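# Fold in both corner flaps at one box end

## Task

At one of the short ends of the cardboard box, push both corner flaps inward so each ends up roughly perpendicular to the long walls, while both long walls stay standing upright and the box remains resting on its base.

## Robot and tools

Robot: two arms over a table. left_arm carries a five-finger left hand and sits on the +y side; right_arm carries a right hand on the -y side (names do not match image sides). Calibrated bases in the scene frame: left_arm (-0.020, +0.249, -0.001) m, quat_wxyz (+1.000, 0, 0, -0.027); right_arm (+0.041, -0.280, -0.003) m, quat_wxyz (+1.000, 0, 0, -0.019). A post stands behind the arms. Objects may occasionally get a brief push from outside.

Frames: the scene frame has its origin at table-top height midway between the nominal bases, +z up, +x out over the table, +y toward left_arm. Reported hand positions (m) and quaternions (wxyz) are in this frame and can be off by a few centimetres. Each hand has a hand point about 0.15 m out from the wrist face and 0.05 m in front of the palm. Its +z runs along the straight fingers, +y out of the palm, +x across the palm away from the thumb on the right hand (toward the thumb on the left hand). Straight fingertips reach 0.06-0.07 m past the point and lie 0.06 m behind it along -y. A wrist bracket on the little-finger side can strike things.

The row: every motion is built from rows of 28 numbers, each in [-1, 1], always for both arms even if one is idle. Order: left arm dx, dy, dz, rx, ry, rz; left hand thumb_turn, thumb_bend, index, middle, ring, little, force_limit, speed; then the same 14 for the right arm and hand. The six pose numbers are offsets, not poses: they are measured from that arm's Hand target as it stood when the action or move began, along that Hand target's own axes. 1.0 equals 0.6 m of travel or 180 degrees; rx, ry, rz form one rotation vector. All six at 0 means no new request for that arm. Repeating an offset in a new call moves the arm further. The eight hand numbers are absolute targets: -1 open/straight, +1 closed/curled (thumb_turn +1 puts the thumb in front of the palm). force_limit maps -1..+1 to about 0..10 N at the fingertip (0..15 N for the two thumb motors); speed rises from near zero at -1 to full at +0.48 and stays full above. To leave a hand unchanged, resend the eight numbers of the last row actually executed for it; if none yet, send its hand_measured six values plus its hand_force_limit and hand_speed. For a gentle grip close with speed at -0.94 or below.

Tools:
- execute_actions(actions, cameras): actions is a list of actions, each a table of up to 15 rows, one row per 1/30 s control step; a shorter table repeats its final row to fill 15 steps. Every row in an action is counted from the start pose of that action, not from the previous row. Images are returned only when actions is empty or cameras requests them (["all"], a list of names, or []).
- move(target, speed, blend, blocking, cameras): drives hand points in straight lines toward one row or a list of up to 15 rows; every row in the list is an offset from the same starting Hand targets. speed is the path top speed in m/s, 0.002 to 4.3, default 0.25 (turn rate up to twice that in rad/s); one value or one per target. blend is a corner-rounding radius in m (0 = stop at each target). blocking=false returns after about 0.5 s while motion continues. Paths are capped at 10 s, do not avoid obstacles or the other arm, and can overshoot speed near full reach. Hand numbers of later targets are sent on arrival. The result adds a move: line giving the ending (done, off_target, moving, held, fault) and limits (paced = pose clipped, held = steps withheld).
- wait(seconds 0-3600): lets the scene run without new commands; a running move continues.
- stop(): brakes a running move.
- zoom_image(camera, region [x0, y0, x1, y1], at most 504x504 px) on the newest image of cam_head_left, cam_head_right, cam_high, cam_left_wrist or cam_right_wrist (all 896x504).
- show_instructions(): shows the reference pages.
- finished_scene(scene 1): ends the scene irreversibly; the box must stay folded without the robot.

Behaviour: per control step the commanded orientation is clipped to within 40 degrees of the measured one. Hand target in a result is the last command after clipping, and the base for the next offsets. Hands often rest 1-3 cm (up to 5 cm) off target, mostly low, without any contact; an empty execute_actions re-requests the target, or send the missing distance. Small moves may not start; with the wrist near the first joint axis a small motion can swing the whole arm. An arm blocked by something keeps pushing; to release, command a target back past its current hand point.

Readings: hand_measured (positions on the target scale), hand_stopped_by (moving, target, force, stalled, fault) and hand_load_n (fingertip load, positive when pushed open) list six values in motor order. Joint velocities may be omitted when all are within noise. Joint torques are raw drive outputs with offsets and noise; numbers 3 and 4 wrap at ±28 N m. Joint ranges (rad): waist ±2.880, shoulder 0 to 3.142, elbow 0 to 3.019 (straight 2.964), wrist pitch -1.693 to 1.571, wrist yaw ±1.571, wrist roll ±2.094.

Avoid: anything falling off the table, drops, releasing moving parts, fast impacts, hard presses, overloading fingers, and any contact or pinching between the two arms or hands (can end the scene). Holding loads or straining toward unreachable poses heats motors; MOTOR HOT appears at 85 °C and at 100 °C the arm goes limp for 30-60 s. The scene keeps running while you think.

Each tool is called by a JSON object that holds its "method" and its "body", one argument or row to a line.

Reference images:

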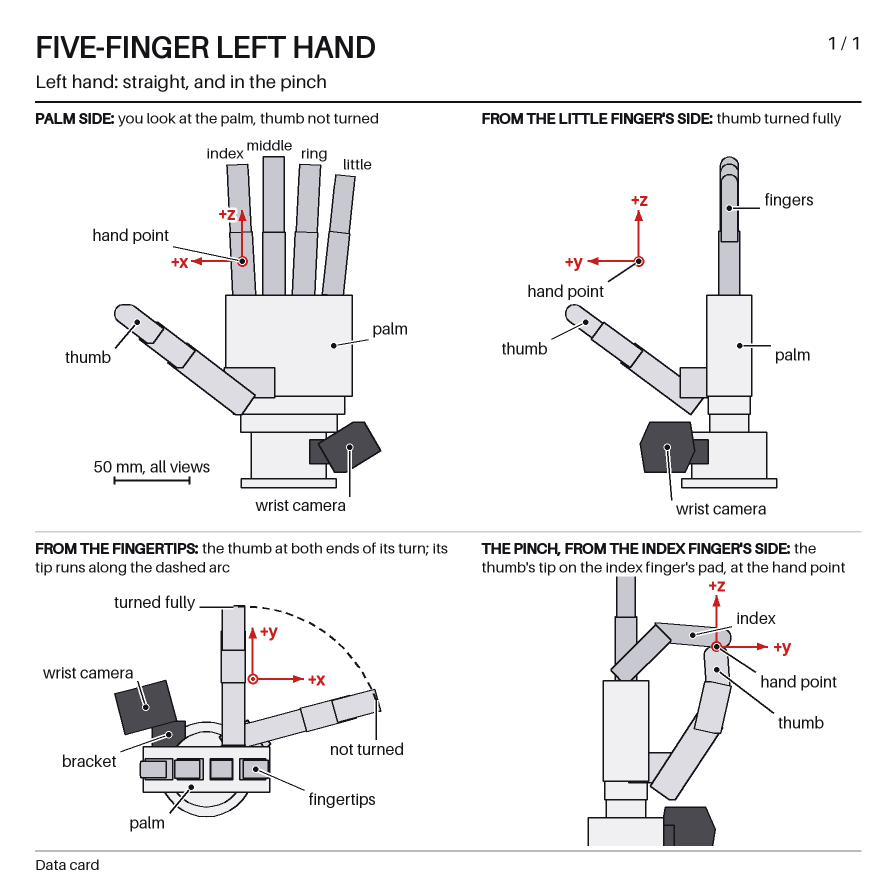

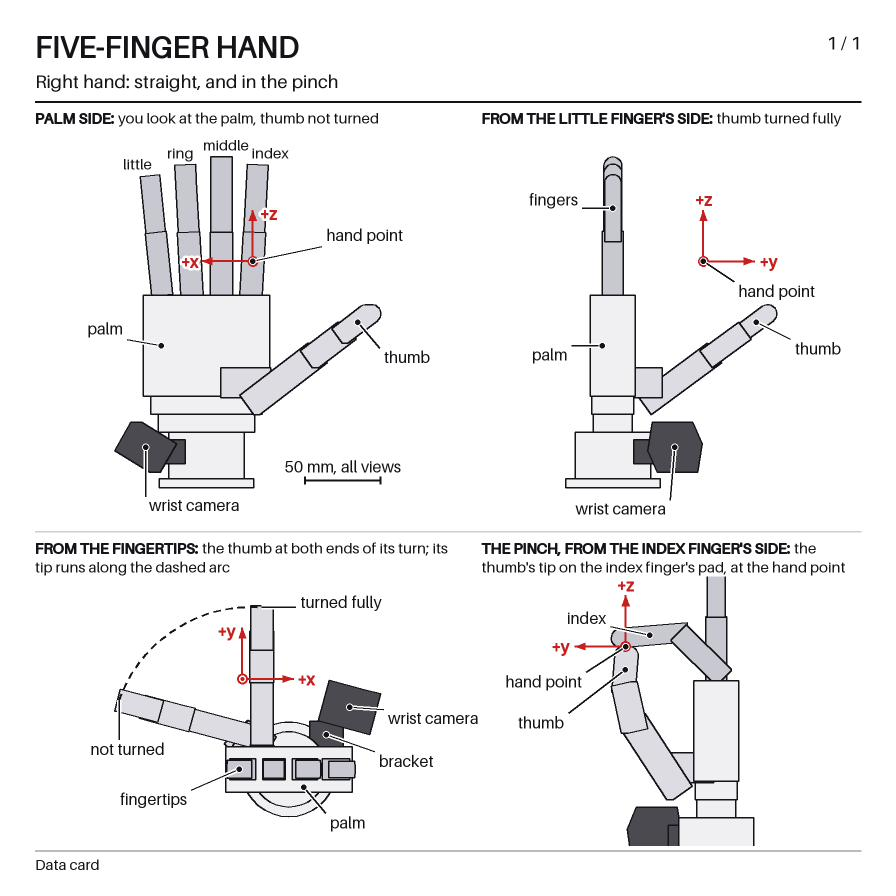

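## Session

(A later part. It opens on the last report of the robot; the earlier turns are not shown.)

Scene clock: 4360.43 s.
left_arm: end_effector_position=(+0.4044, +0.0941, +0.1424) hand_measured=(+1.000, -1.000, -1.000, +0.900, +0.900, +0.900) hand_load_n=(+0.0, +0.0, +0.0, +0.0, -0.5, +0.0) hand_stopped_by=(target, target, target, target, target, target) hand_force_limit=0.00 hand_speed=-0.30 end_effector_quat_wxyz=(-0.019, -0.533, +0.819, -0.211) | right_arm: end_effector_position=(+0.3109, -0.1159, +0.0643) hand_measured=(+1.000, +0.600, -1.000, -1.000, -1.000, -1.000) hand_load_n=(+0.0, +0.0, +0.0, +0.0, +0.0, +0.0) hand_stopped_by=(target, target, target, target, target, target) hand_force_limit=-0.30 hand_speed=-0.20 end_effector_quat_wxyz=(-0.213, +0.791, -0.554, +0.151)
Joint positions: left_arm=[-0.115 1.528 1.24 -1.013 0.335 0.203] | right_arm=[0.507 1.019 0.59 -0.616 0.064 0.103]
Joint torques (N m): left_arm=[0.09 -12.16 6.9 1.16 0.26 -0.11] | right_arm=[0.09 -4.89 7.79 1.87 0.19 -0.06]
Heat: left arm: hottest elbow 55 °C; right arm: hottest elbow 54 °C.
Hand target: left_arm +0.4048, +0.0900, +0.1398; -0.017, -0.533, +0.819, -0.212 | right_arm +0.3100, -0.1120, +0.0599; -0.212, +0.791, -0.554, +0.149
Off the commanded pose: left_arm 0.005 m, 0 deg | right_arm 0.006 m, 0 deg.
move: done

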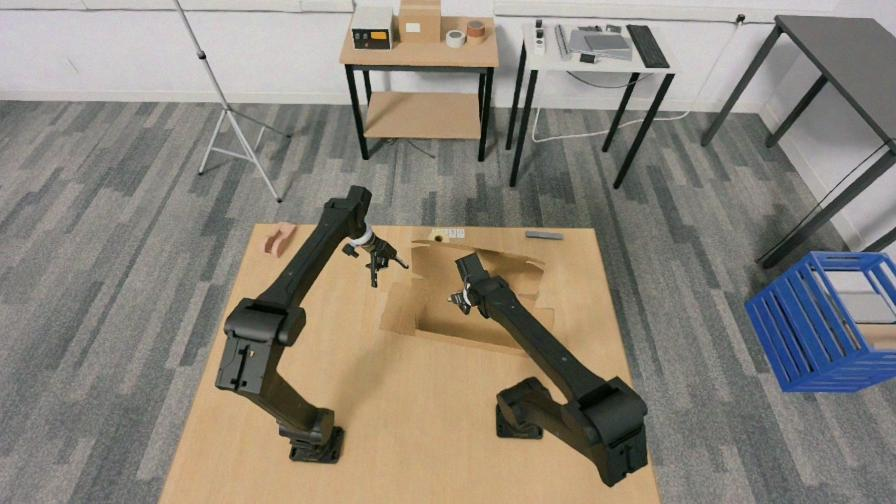

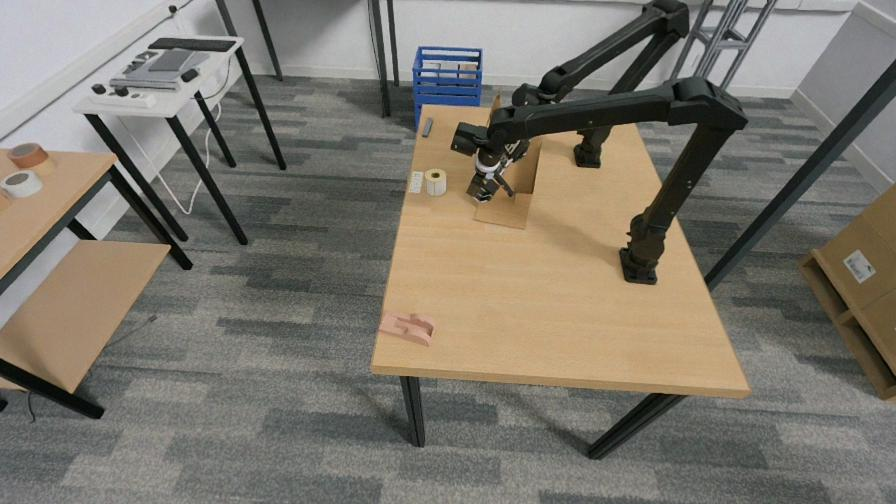

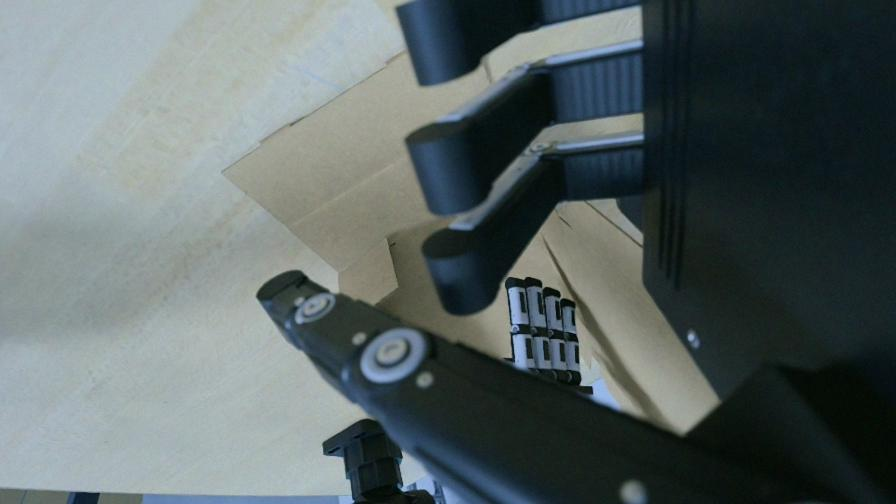

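{"method": "move", "body": {
  "target": [0,0,0,0,0,0,1,-1,-1,0.9,0.9,0.9,0.0,-0.3,-0.0152,0.0478,0.0975,0,0,0,1,0.6,-1,-1,-1,-1,-0.3,-0.2],
  "speed": 0.1,
  "cameras": ["cam_head_left","cam_high","cam_left_wrist"]
}}

{"method": "zoom_image", "body": {
  "camera": "cam_head_left",
  "region": [390, 220, 510, 340]
}}

Scene clock: 4380.27 s.
left_arm: end_effector_position=(+0.4044, +0.0941, +0.1424) hand_measured=(+1.000, -1.000, -1.000, +0.900, +0.900, +0.900) hand_load_n=(+0.0, +0.0, +0.0, +0.0, +0.0, +0.0) hand_stopped_by=(target, target, target, target, target, target) hand_force_limit=0.00 hand_speed=-0.30 end_effector_quat_wxyz=(-0.019, -0.533, +0.819, -0.211) | right_arm: end_effector_position=(+0.3311, -0.0983, +0.0240) hand_measured=(+1.000, +0.600, -1.000, -1.000, -1.000, -1.000) hand_load_n=(+0.0, +0.0, +0.0, +0.0, +0.0, +0.0) hand_stopped_by=(target, target, target, target, target, target) hand_force_limit=-0.30 hand_speed=-0.20 end_effector_quat_wxyz=(-0.244, +0.779, -0.552, +0.170)
Joint positions: left_arm=[-0.115 1.528 1.24 -1.013 0.335 0.203] | right_arm=[0.533 1.132 0.518 -0.358 0.084 0.132]
Joint torques (N m): left_arm=[0.32 -12.4 7.1 1.07 0.23 -0.12] | right_arm=[0.32 -3.02 5.14 1.42 -0.04 -0.07]
Heat: left arm: hottest elbow 52 °C; right arm: hottest elbow 56 °C.
Hand target: left_arm +0.4048, +0.0900, +0.1398; -0.017, -0.533, +0.819, -0.212 | right_arm +0.3112, -0.1018, -0.0050; -0.213, +0.791, -0.554, +0.149
Off the commanded pose: left_arm 0.005 m, 0 deg | right_arm 0.035 m, 5 deg.
move: off_target (right_arm)

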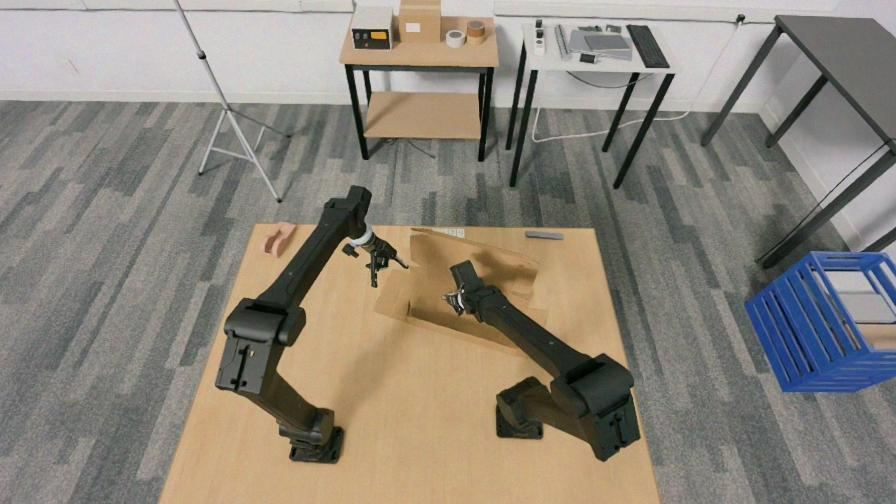

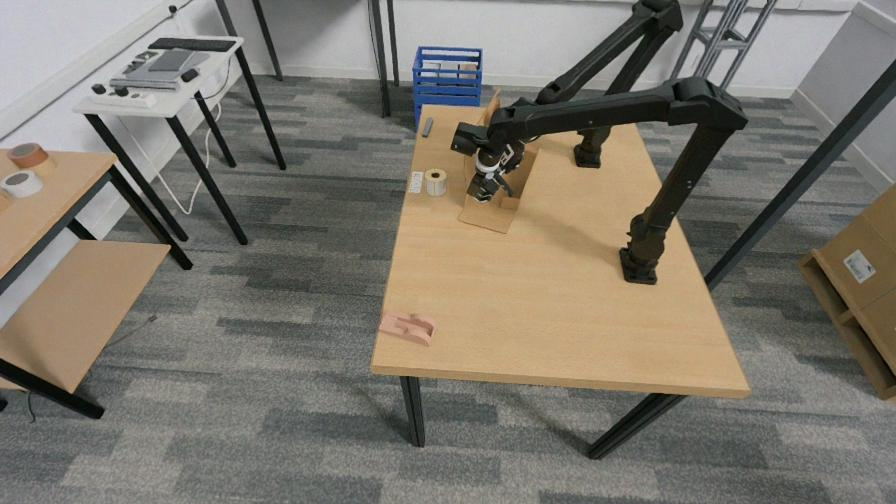

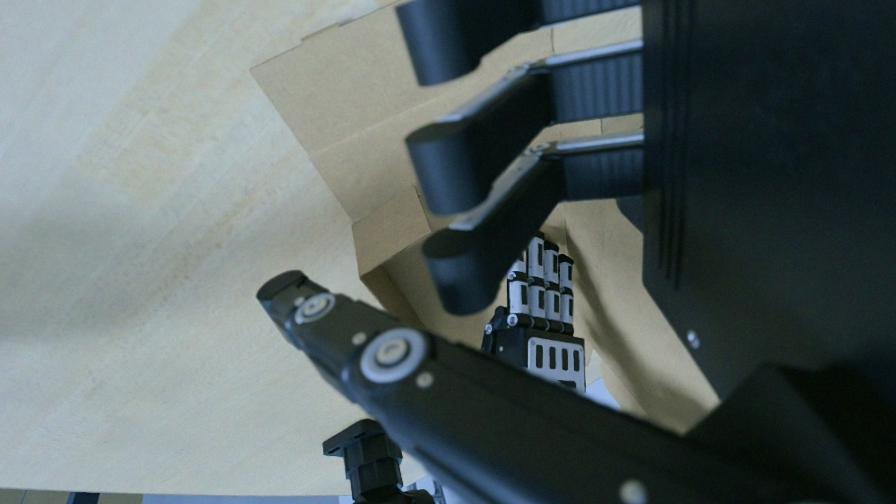

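Scaled by 4.200.

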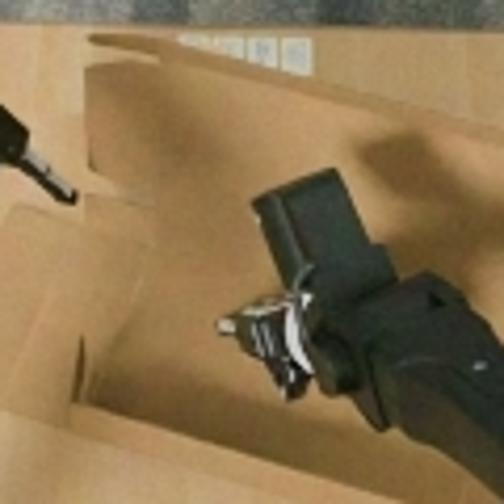

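{"method": "move", "body": {
  "target": [-0.0377,-0.0518,0.026,0,0,0,1,-1,-1,0.9,0.9,0.9,0.0,-0.3,0,0.027,0.0133,0,0,0,1,0.6,-1,-1,-1,-1,-0.3,-0.2],
  "speed": 0.1,
  "cameras": ["cam_head_left","cam_head_right","cam_left_wrist"]
}}

{"method": "zoom_image", "body": {
  "camera": "cam_head_left",
  "region": [390, 220, 510, 340]
}}

Scene clock: 4401.93 s.
left_arm: end_effector_position=(+0.4254, +0.0921, +0.1216) hand_measured=(+1.000, -1.000, -1.000, +0.900, +0.900, +0.900) hand_load_n=(+0.0, +0.0, +0.0, +0.0, +0.0, +0.0) hand_stopped_by=(target, target, target, target, target, target) hand_force_limit=0.00 hand_speed=-0.30 end_effector_quat_wxyz=(-0.032, -0.537, +0.819, -0.198) | right_arm: end_effector_position=(+0.3320, -0.0970, +0.0188) hand_measured=(+1.000, +0.600, -1.000, -1.000, -1.000, -1.000) hand_load_n=(+0.0, +0.0, +0.0, +0.0, +0.0, +0.0) hand_stopped_by=(target, target, target, target, target, target) hand_force_limit=-0.30 hand_speed=-0.20 end_effector_quat_wxyz=(-0.257, +0.773, -0.552, +0.177)
Joint positions: left_arm=[-0.112 1.621 1.294 -1.011 0.335 0.206] | right_arm=[0.537 1.131 0.489 -0.299 0.089 0.139]
Joint torques (N m): left_arm=[1.32 -12.51 10.22 0.94 0.52 0.08] | right_arm=[0.5 -2.67 3.99 0.9 -0.11 -0.11]
Heat: left arm: hottest elbow 51 °C; right arm: hottest elbow 53 °C.
Hand target: left_arm +0.4451, +0.0933, +0.1301; -0.017, -0.533, +0.819, -0.212 | right_arm +0.3017, -0.1052, -0.0200; -0.213, +0.791, -0.554, +0.149
Off the commanded pose: left_arm 0.021 m, 2 deg | right_arm 0.050 m, 6 deg.
move: off_target (left_arm, right_arm)

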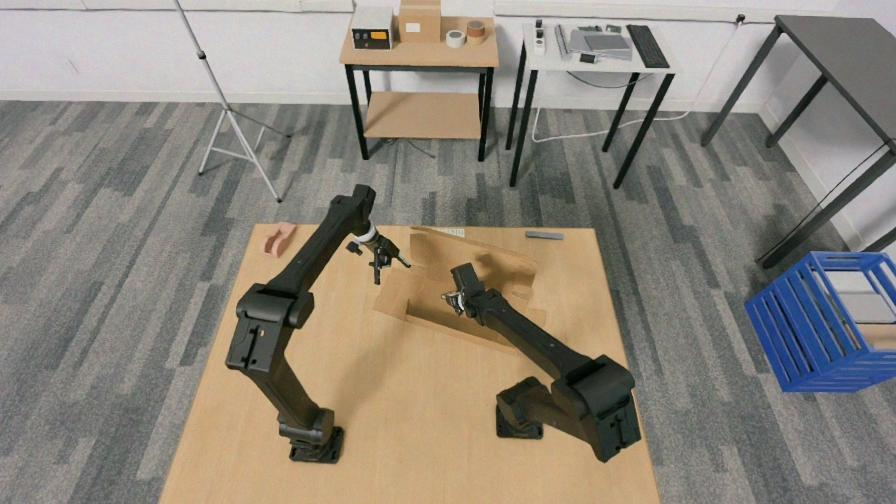

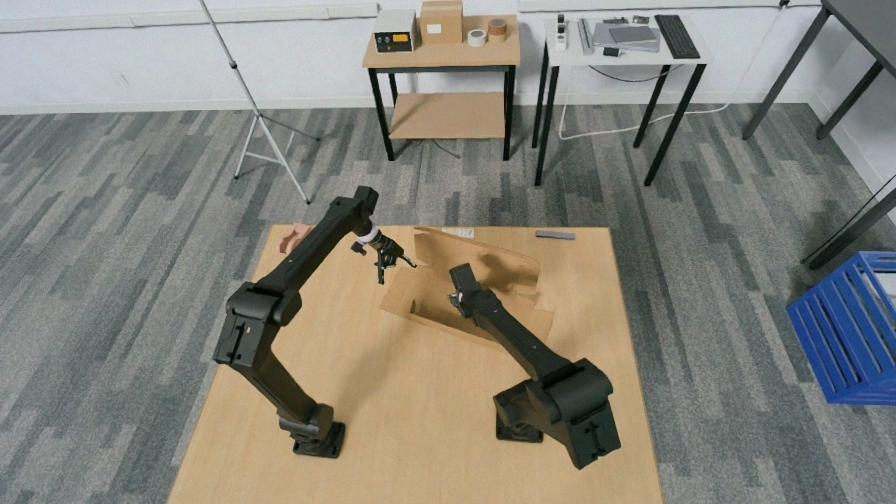

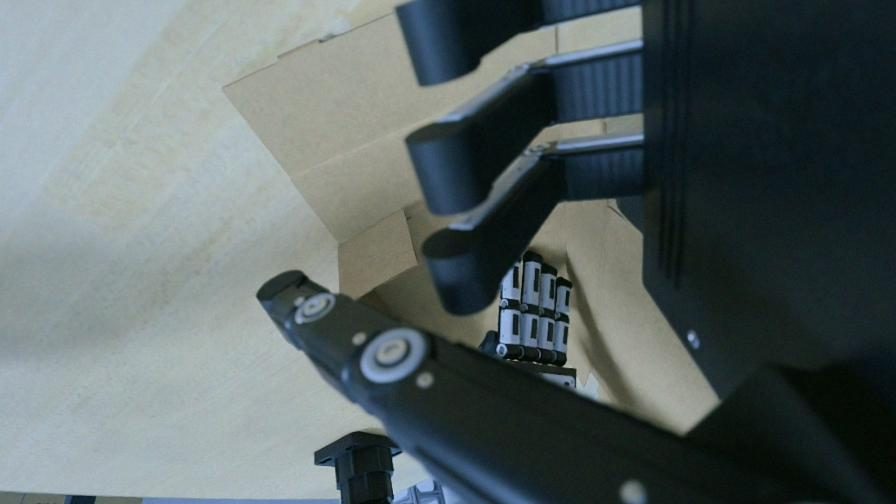

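Scaled by 4.200.

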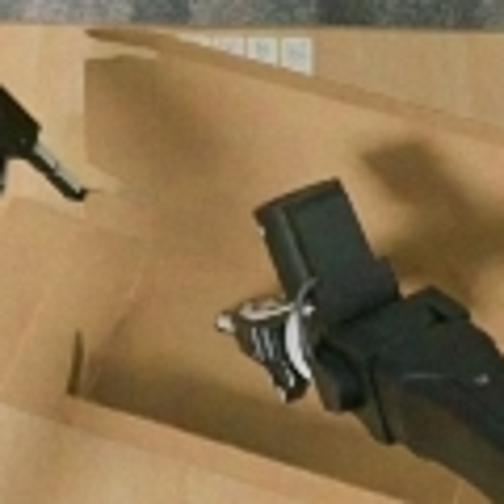

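{"method": "move", "body": {
  "target": [
    [-0.0455,0.0167,0.036,0,0,0,1,-1,-1,0.9,0.9,0.9,0.0,-0.3,0,0,0,0,0,0,1,0.6,-1,-1,-1,-1,-0.3,-0.2],
    [-0.0515,0.0358,0.0992,0,0,0,1,-1,-1,0.9,0.9,0.9,0.0,-0.3,0,0,0,0,0,0,1,0.6,-1,-1,-1,-1,-0.3,-0.2]
  ],
  "speed": 0.12,
  "cameras": ["cam_head_left","cam_head_right"]
}}

{"method": "zoom_image", "body": {
  "camera": "cam_head_left",
  "region": [390, 230, 460, 300]
}}

{"method": "zoom_image", "body": {
  "camera": "cam_head_right",
  "region": [390, 230, 460, 300]
}}

Scene clock: 4421.67 s.
left_arm: end_effector_position=(+0.4503, +0.1107, +0.0667) hand_measured=(+1.000, -1.000, -1.000, +0.900, +0.900, +0.900) hand_load_n=(+0.0, +0.0, +0.0, +0.0, +0.0, +0.0) hand_stopped_by=(target, target, target, target, target, target) hand_force_limit=0.00 hand_speed=-0.30 end_effector_quat_wxyz=(-0.016, -0.535, +0.818, -0.212) | right_arm: end_effector_position=(+0.3320, -0.0970, +0.0188) hand_measured=(+1.000, +0.600, -1.000, -1.000, -1.000, -1.000) hand_load_n=(+0.0, +0.0, +0.0, +0.0, +0.0, +0.0) hand_stopped_by=(target, target, target, target, target, target) hand_force_limit=-0.30 hand_speed=-0.20 end_effector_quat_wxyz=(-0.257, +0.773, -0.552, +0.177)
Joint positions: left_arm=[-0.068 1.704 1.246 -0.852 0.343 0.245] | right_arm=[0.537 1.131 0.489 -0.299 0.089 0.139]
Joint torques (N m): left_arm=[0.38 -13.1 6.97 1.13 0.46 -0.07] | right_arm=[0.38 -2.9 3.97 0.84 -0.1 -0.08]
Heat: left arm: hottest elbow 52 °C; right arm: hottest elbow 51 °C.
Hand target: left_arm +0.4515, +0.1055, +0.0612; -0.016, -0.532, +0.819, -0.212 | right_arm +0.3017, -0.1052, -0.0200; -0.213, +0.791, -0.554, +0.149
Off the commanded pose: left_arm 0.008 m, 0 deg | right_arm 0.050 m, 6 deg.
move: done

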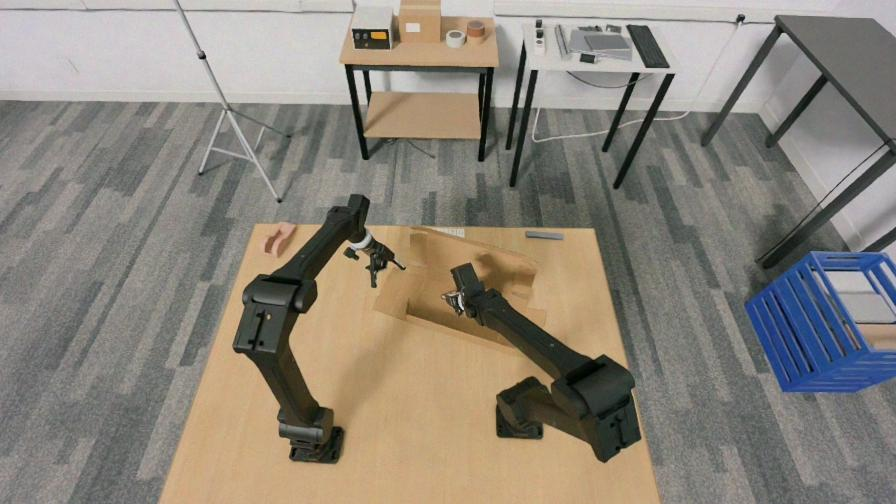

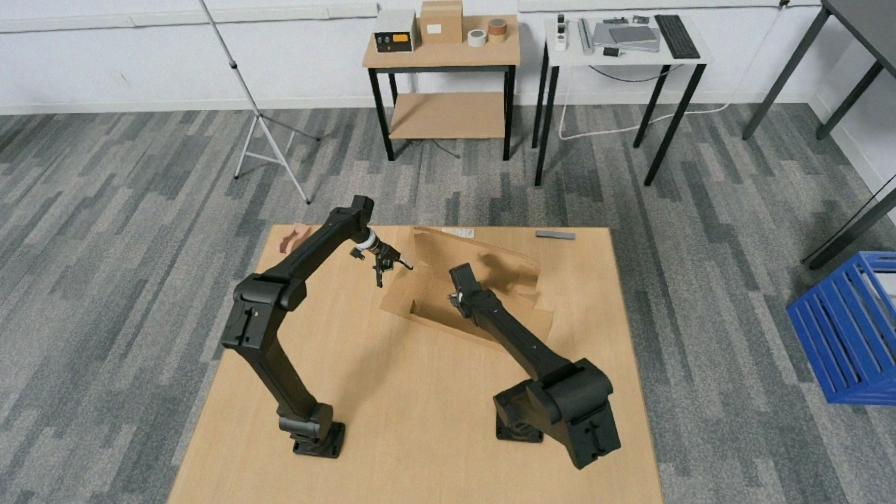

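Scaled by 7.200.

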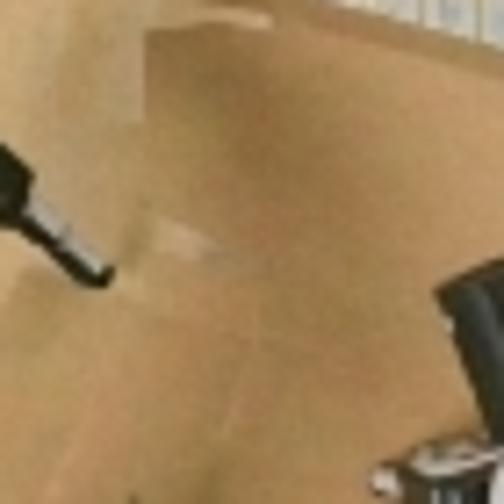

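Scaled by 7.200.

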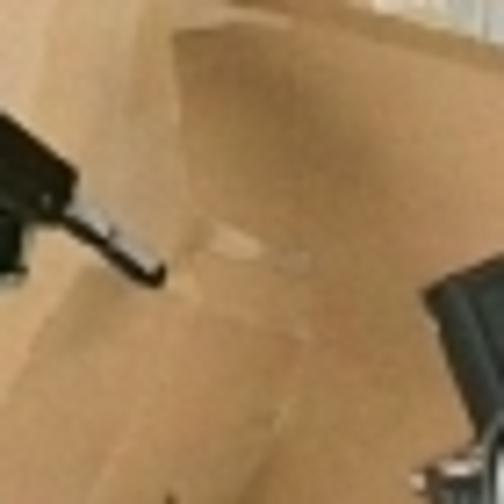

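{"method": "move", "body": {
  "target": [0.0013,-0.0497,0.013,0,0,0,1,-1,-1,0.9,0.9,0.9,0.0,-0.3,0,0,0,0,0,0,1,0.6,-1,-1,-1,-1,-0.3,-0.2],
  "speed": 0.12,
  "cameras": ["cam_head_left","cam_head_right"]
}}

{"method": "zoom_image", "body": {
  "camera": "cam_head_left",
  "region": [395, 245, 435, 285]
}}

{"method": "zoom_image", "body": {
  "camera": "cam_head_right",
  "region": [400, 245, 440, 285]
}}

Scene clock: 4444.13 s.
left_arm: end_effector_position=(+0.4671, +0.0969, +0.0589) hand_measured=(+1.000, -1.000, -1.000, +0.900, +0.900, +0.900) hand_load_n=(+0.0, +0.0, +0.0, +0.5, +0.0, +0.0) hand_stopped_by=(target, target, target, target, target, target) hand_force_limit=0.00 hand_speed=-0.30 end_effector_quat_wxyz=(-0.020, -0.532, +0.820, -0.210) | right_arm: end_effector_position=(+0.3320, -0.0970, +0.0188) hand_measured=(+1.000, +0.600, -1.000, -1.000, -1.000, -1.000) hand_load_n=(+0.0, +0.0, +0.0, +0.0, +0.5, +0.0) hand_stopped_by=(target, target, target, target, target, target) hand_force_limit=-0.30 hand_speed=-0.20 end_effector_quat_wxyz=(-0.257, +0.773, -0.552, +0.177)
Joint positions: left_arm=[-0.09 1.762 1.302 -0.852 0.342 0.231] | right_arm=[0.537 1.131 0.489 -0.299 0.089 0.139]
Joint torques (N m): left_arm=[0.38 -13.68 9.72 0.23 0.26 -0.13] | right_arm=[0.73 -2.55 3.86 0.81 -0.11 -0.09]
Heat: left arm: hottest elbow 51 °C; right arm: hottest elbow 49 °C.
Hand target: left_arm +0.4790, +0.0917, +0.0642; -0.017, -0.532, +0.819, -0.212 | right_arm +0.3017, -0.1052, -0.0200; -0.213, +0.791, -0.554, +0.149
Off the commanded pose: left_arm 0.014 m, 1 deg | right_arm 0.050 m, 6 deg.
move: off_target (left_arm)

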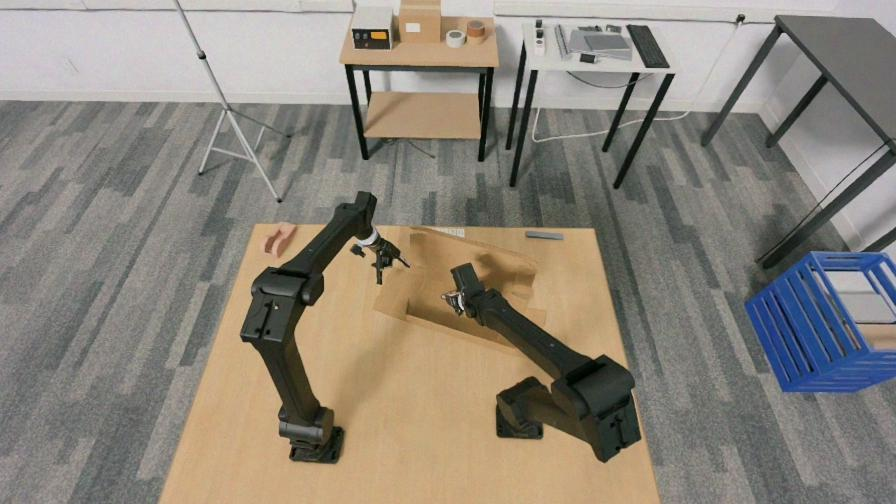

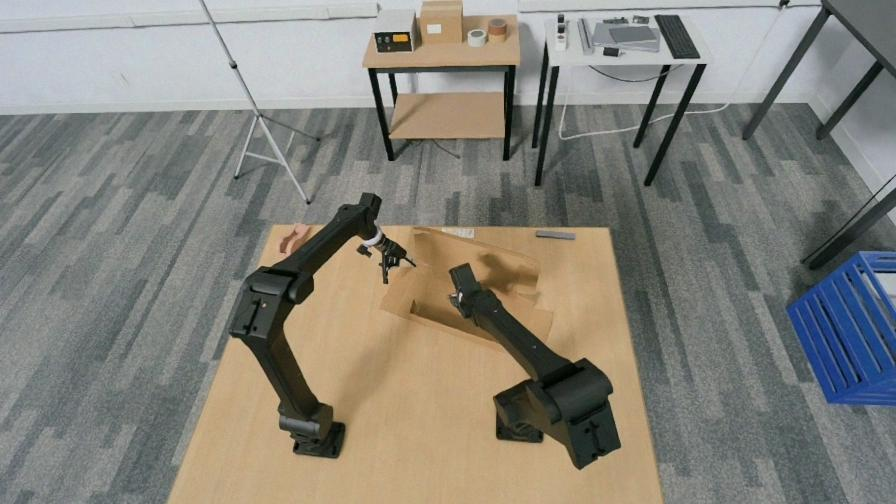

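Scaled by 12.600.

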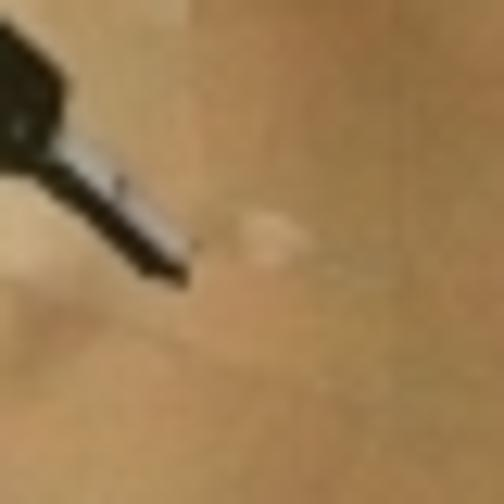

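Scaled by 12.600.

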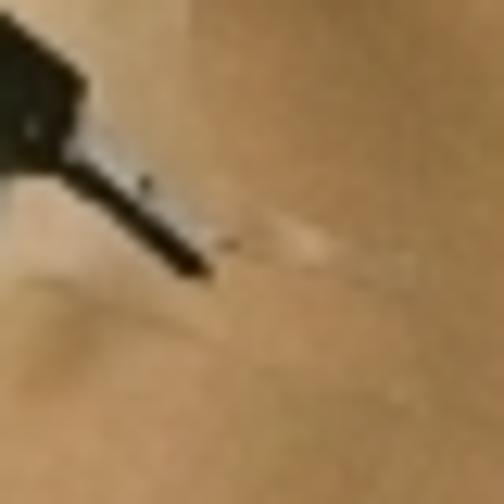

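{"method": "move", "body": {
  "target": [-0.0028,-0.0208,-0.0002,0,0,0,1,-1,-1,0.9,0.9,0.9,0.0,-0.3,0,0,0,0,0,0,1,0.6,-1,-1,-1,-1,-0.3,-0.2],
  "speed": 0.12,
  "cameras": ["cam_head_left","cam_head_right"]
}}

{"method": "zoom_image", "body": {
  "camera": "cam_head_left",
  "region": [395, 245, 435, 285]
}}

{"method": "zoom_image", "body": {
  "camera": "cam_head_right",
  "region": [400, 245, 440, 285]
}}

Scene clock: 4466.63 s.
left_arm: end_effector_position=(+0.4797, +0.0948, +0.0640) hand_measured=(+1.000, -1.000, -1.000, +0.900, +0.900, +0.900) hand_load_n=(+0.0, +0.0, +0.0, +0.0, +0.0, +0.0) hand_stopped_by=(target, target, target, target, target, target) hand_force_limit=0.00 hand_speed=-0.30 end_effector_quat_wxyz=(-0.018, -0.533, +0.819, -0.212) | right_arm: end_effector_position=(+0.3320, -0.0970, +0.0188) hand_measured=(+1.000, +0.600, -1.000, -1.000, -1.000, -1.000) hand_load_n=(+0.0, +0.0, +0.0, +0.0, +0.0, +0.0) hand_stopped_by=(target, target, target, target, target, target) hand_force_limit=-0.30 hand_speed=-0.20 end_effector_quat_wxyz=(-0.257, +0.773, -0.552, +0.177)
Joint positions: left_arm=[-0.09 1.783 1.346 -0.87 0.342 0.229] | right_arm=[0.537 1.131 0.489 -0.299 0.089 0.139]
Joint torques (N m): left_arm=[0.03 -14.39 9.77 0.23 0.24 -0.14] | right_arm=[0.21 -3.14 3.97 0.77 -0.11 -0.09]
Heat: left arm: hottest elbow 54 °C; right arm: hottest elbow 48 °C.
Hand target: left_arm +0.4905, +0.0889, +0.0678; -0.017, -0.532, +0.819, -0.212 | right_arm +0.3017, -0.1052, -0.0200; -0.213, +0.791, -0.554, +0.149
Off the commanded pose: left_arm 0.013 m, 0 deg | right_arm 0.050 m, 6 deg.
move: off_target (left_arm)

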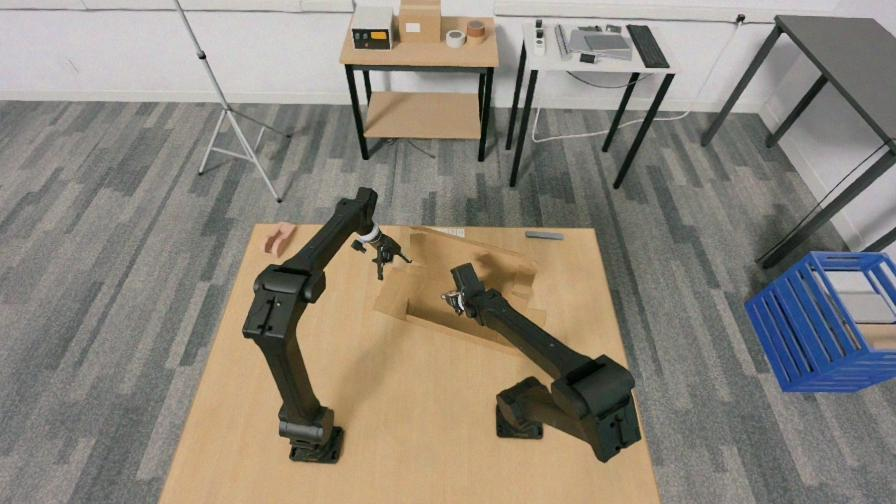

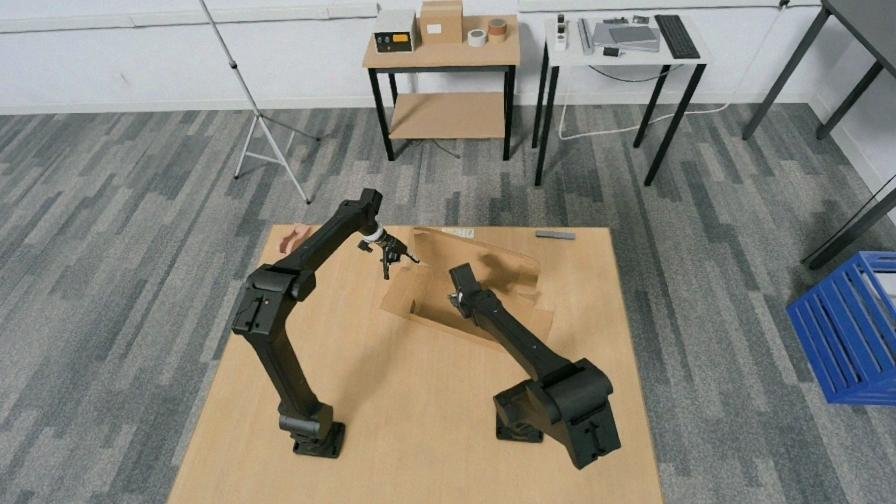

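Scaled by 12.600.

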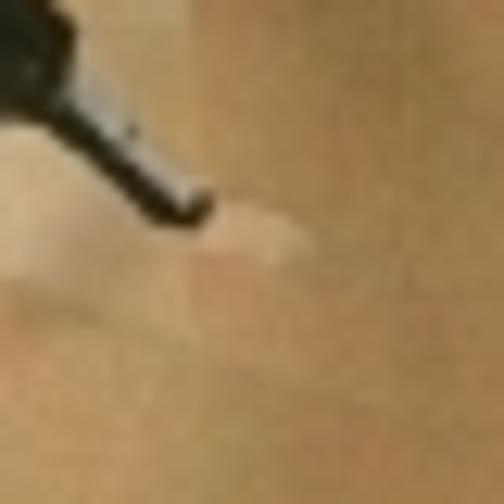

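Scaled by 12.600.

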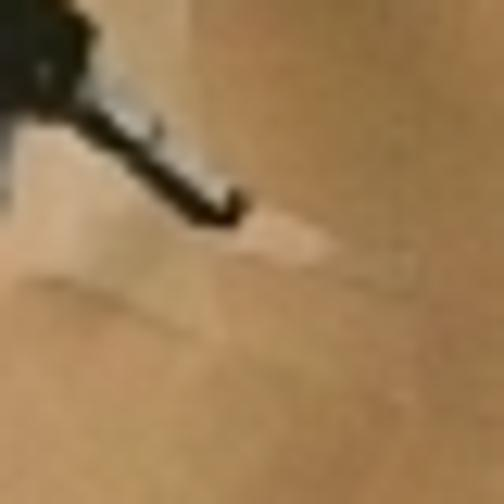

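{"method": "move", "body": {
  "target": [
    [0.01,0.0312,-0.0085,0,0,0,1,-1,-1,0.9,0.9,0.9,0.0,-0.3,0,0,0,0,0,0,1,0.6,-1,-1,-1,-1,-0.3,-0.2],
    [0.0383,0.0578,-0.0102,0,0,0,1,-1,-1,0.9,0.9,0.9,0.0,-0.3,0,0,0,0,0,0,1,0.6,-1,-1,-1,-1,-0.3,-0.2]
  ],
  "speed": 0.1,
  "blend": 0.005,
  "cameras": ["cam_head_left","cam_head_right"]
}}

{"method": "zoom_image", "body": {
  "camera": "cam_head_left",
  "region": [395, 245, 435, 285]
}}

{"method": "zoom_image", "body": {
  "camera": "cam_head_right",
  "region": [400, 245, 440, 285]
}}

Scene clock: 4497.37 s.
left_arm: end_effector_position=(+0.4496, +0.0903, +0.0657) hand_measured=(+1.000, -1.000, -1.000, +0.900, +0.900, +0.900) hand_load_n=(-0.5, +0.0, +0.0, +0.0, +0.0, +0.0) hand_stopped_by=(target, target, target, target, target, target) hand_force_limit=0.00 hand_speed=-0.30 end_effector_quat_wxyz=(-0.019, -0.535, +0.819, -0.206) | right_arm: end_effector_position=(+0.3320, -0.0970, +0.0188) hand_measured=(+1.000, +0.600, -1.000, -1.000, -1.000, -1.000) hand_load_n=(+0.0, +0.0, +0.0, +0.5, +0.0, +0.0) hand_stopped_by=(target, target, target, target, target, target) hand_force_limit=-0.30 hand_speed=-0.20 end_effector_quat_wxyz=(-0.257, +0.773, -0.552, +0.177)
Joint positions: left_arm=[-0.11 1.716 1.259 -0.853 0.329 0.207] | right_arm=[0.537 1.131 0.489 -0.299 0.089 0.139]
Joint torques (N m): left_arm=[-0.38 -15.09 6.48 1.14 0.56 -0.15] | right_arm=[0.21 -2.84 3.93 0.76 -0.11 -0.09]
Heat: left arm: hottest elbow 56 °C; right arm: hottest elbow 47 °C.
Hand target: left_arm +0.4490, +0.0831, +0.0679; -0.017, -0.532, +0.819, -0.213 | right_arm +0.3017, -0.1052, -0.0200; -0.213, +0.791, -0.554, +0.149
Off the commanded pose: left_arm 0.008 m, 1 deg | right_arm 0.050 m, 6 deg.
move: done

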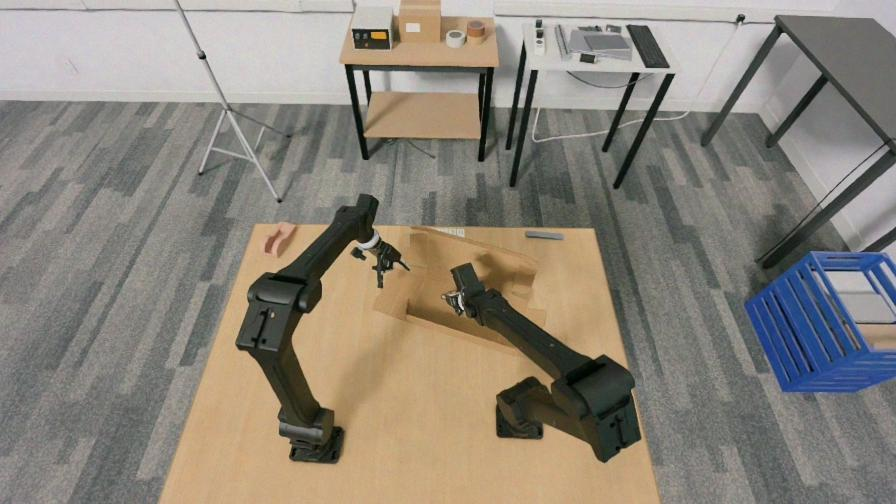

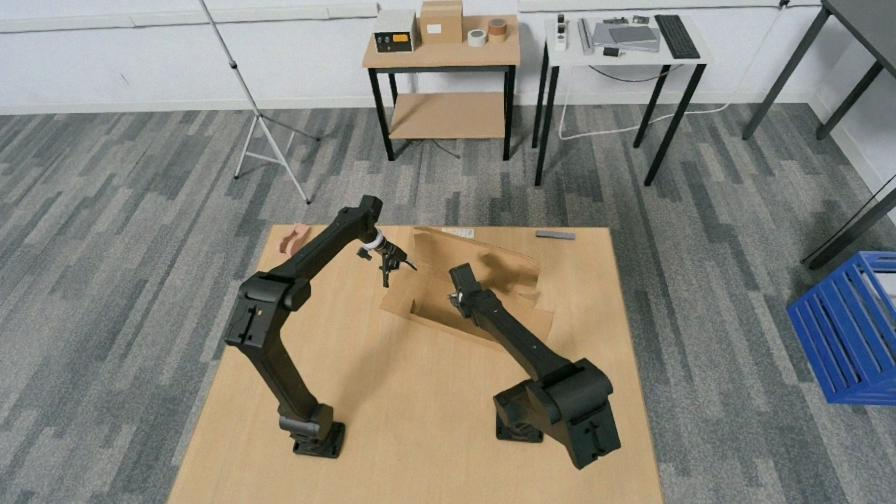

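Scaled by 12.600.

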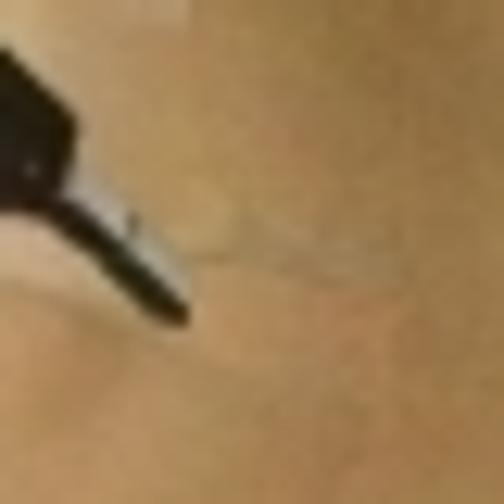

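Scaled by 12.600.

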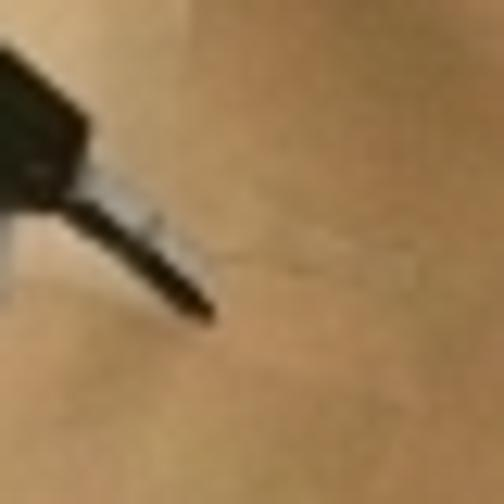

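{"method": "move", "body": {
  "target": [
    [-0.0158,0.001,-0.0048,0,0,0,1,-1,-1,0.9,0.9,0.9,0.0,-0.3,0,0,0,0,0,0,1,0.6,-1,-1,-1,-1,-0.3,-0.2],
    [-0.0203,-0.0655,0.018,0,0,0,1,-1,-1,0.9,0.9,0.9,0.0,-0.3,0,0,0,0,0,0,1,0.6,-1,-1,-1,-1,-0.3,-0.2],
    [0.0117,-0.0675,0.0278,0,0,0,1,-1,-1,0.9,0.9,0.9,0.0,-0.3,0,0,0,0,0,0,1,0.6,-1,-1,-1,-1,-0.3,-0.2]
  ],
  "speed": 0.1,
  "blend": [0.002,0,0],
  "cameras": ["cam_head_left","cam_head_right"]
}}

{"method": "zoom_image", "body": {
  "camera": "cam_head_left",
  "region": [395, 245, 435, 285]
}}

{"method": "zoom_image", "body": {
  "camera": "cam_head_right",
  "region": [400, 245, 440, 285]
}}

Scene clock: 4530.60 s.
left_arm: end_effector_position=(+0.4728, +0.0607, +0.0633) hand_measured=(+1.000, -1.000, -1.000, +0.900, +0.900, +0.900) hand_load_n=(+0.0, +0.0, +0.0, +0.5, +0.0, +0.0) hand_stopped_by=(target, target, target, target, target, target) hand_force_limit=0.00 hand_speed=-0.30 end_effector_quat_wxyz=(-0.024, -0.531, +0.821, -0.207) | right_arm: end_effector_position=(+0.3320, -0.0970, +0.0188) hand_measured=(+1.000, +0.600, -1.000, -1.000, -1.000, -1.000) hand_load_n=(+0.0, +0.0, +0.0, +0.5, +0.0, +0.0) hand_stopped_by=(target, target, target, target, target, target) hand_force_limit=-0.30 hand_speed=-0.20 end_effector_quat_wxyz=(-0.257, +0.773, -0.552, +0.177)
Joint positions: left_arm=[-0.156 1.788 1.351 -0.863 0.326 0.169] | right_arm=[0.537 1.131 0.489 -0.299 0.089 0.139]
Joint torques (N m): left_arm=[0.38 -14.62 9.2 0.68 0.26 -0.11] | right_arm=[0.44 -2.61 3.93 0.84 -0.11 -0.09]
Heat: left arm: hottest elbow 50 °C; right arm: hottest elbow 46 °C.
Hand target: left_arm +0.4849, +0.0572, +0.0679; -0.016, -0.532, +0.819, -0.213 | right_arm +0.3017, -0.1052, -0.0200; -0.213, +0.791, -0.554, +0.149
Off the commanded pose: left_arm 0.013 m, 1 deg | right_arm 0.050 m, 6 deg.
move: off_target (left_arm)

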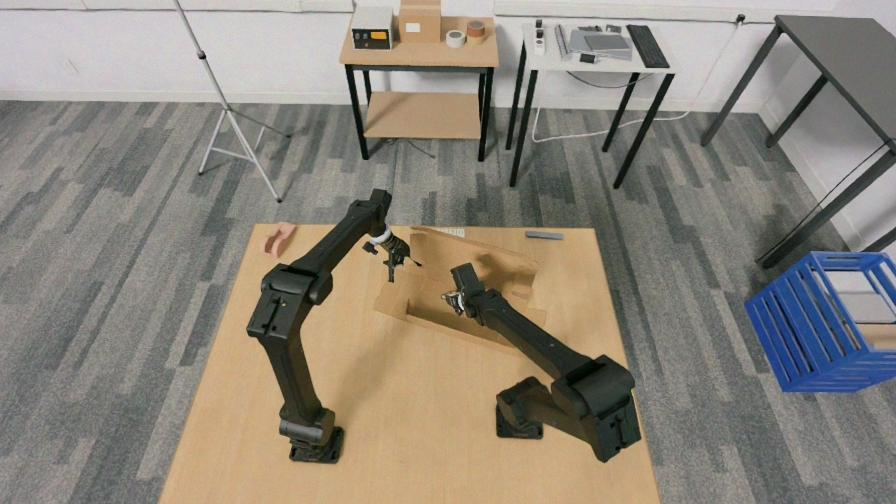

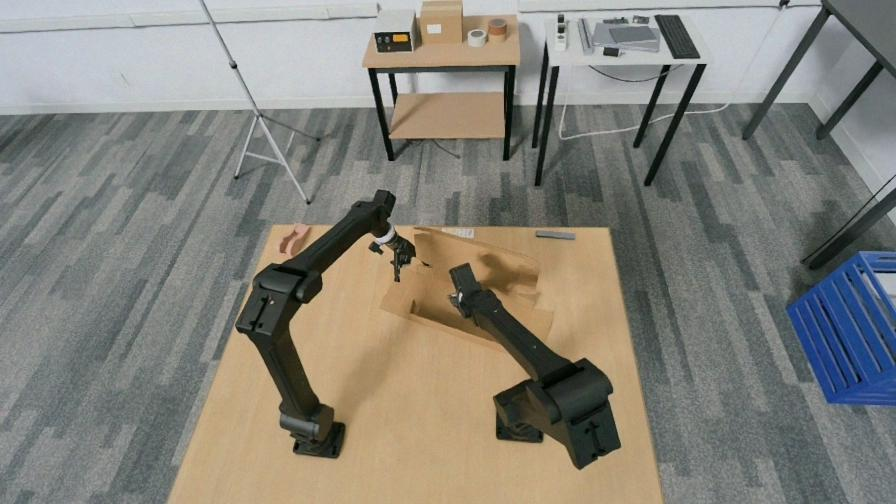

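Scaled by 12.600.

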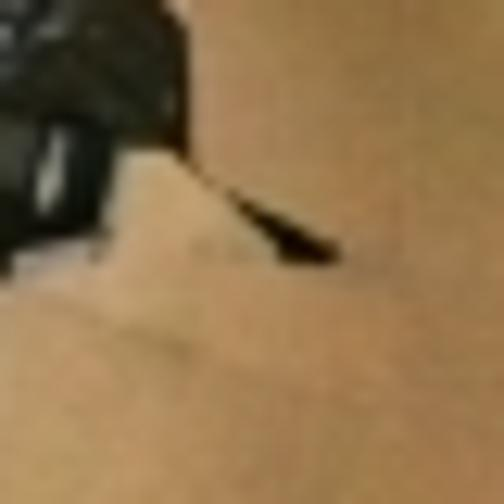

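Scaled by 12.600.

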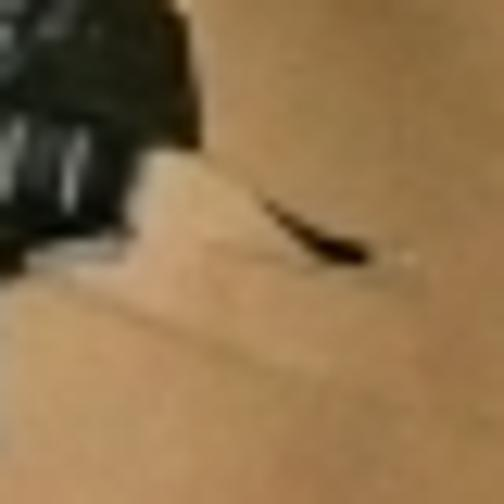

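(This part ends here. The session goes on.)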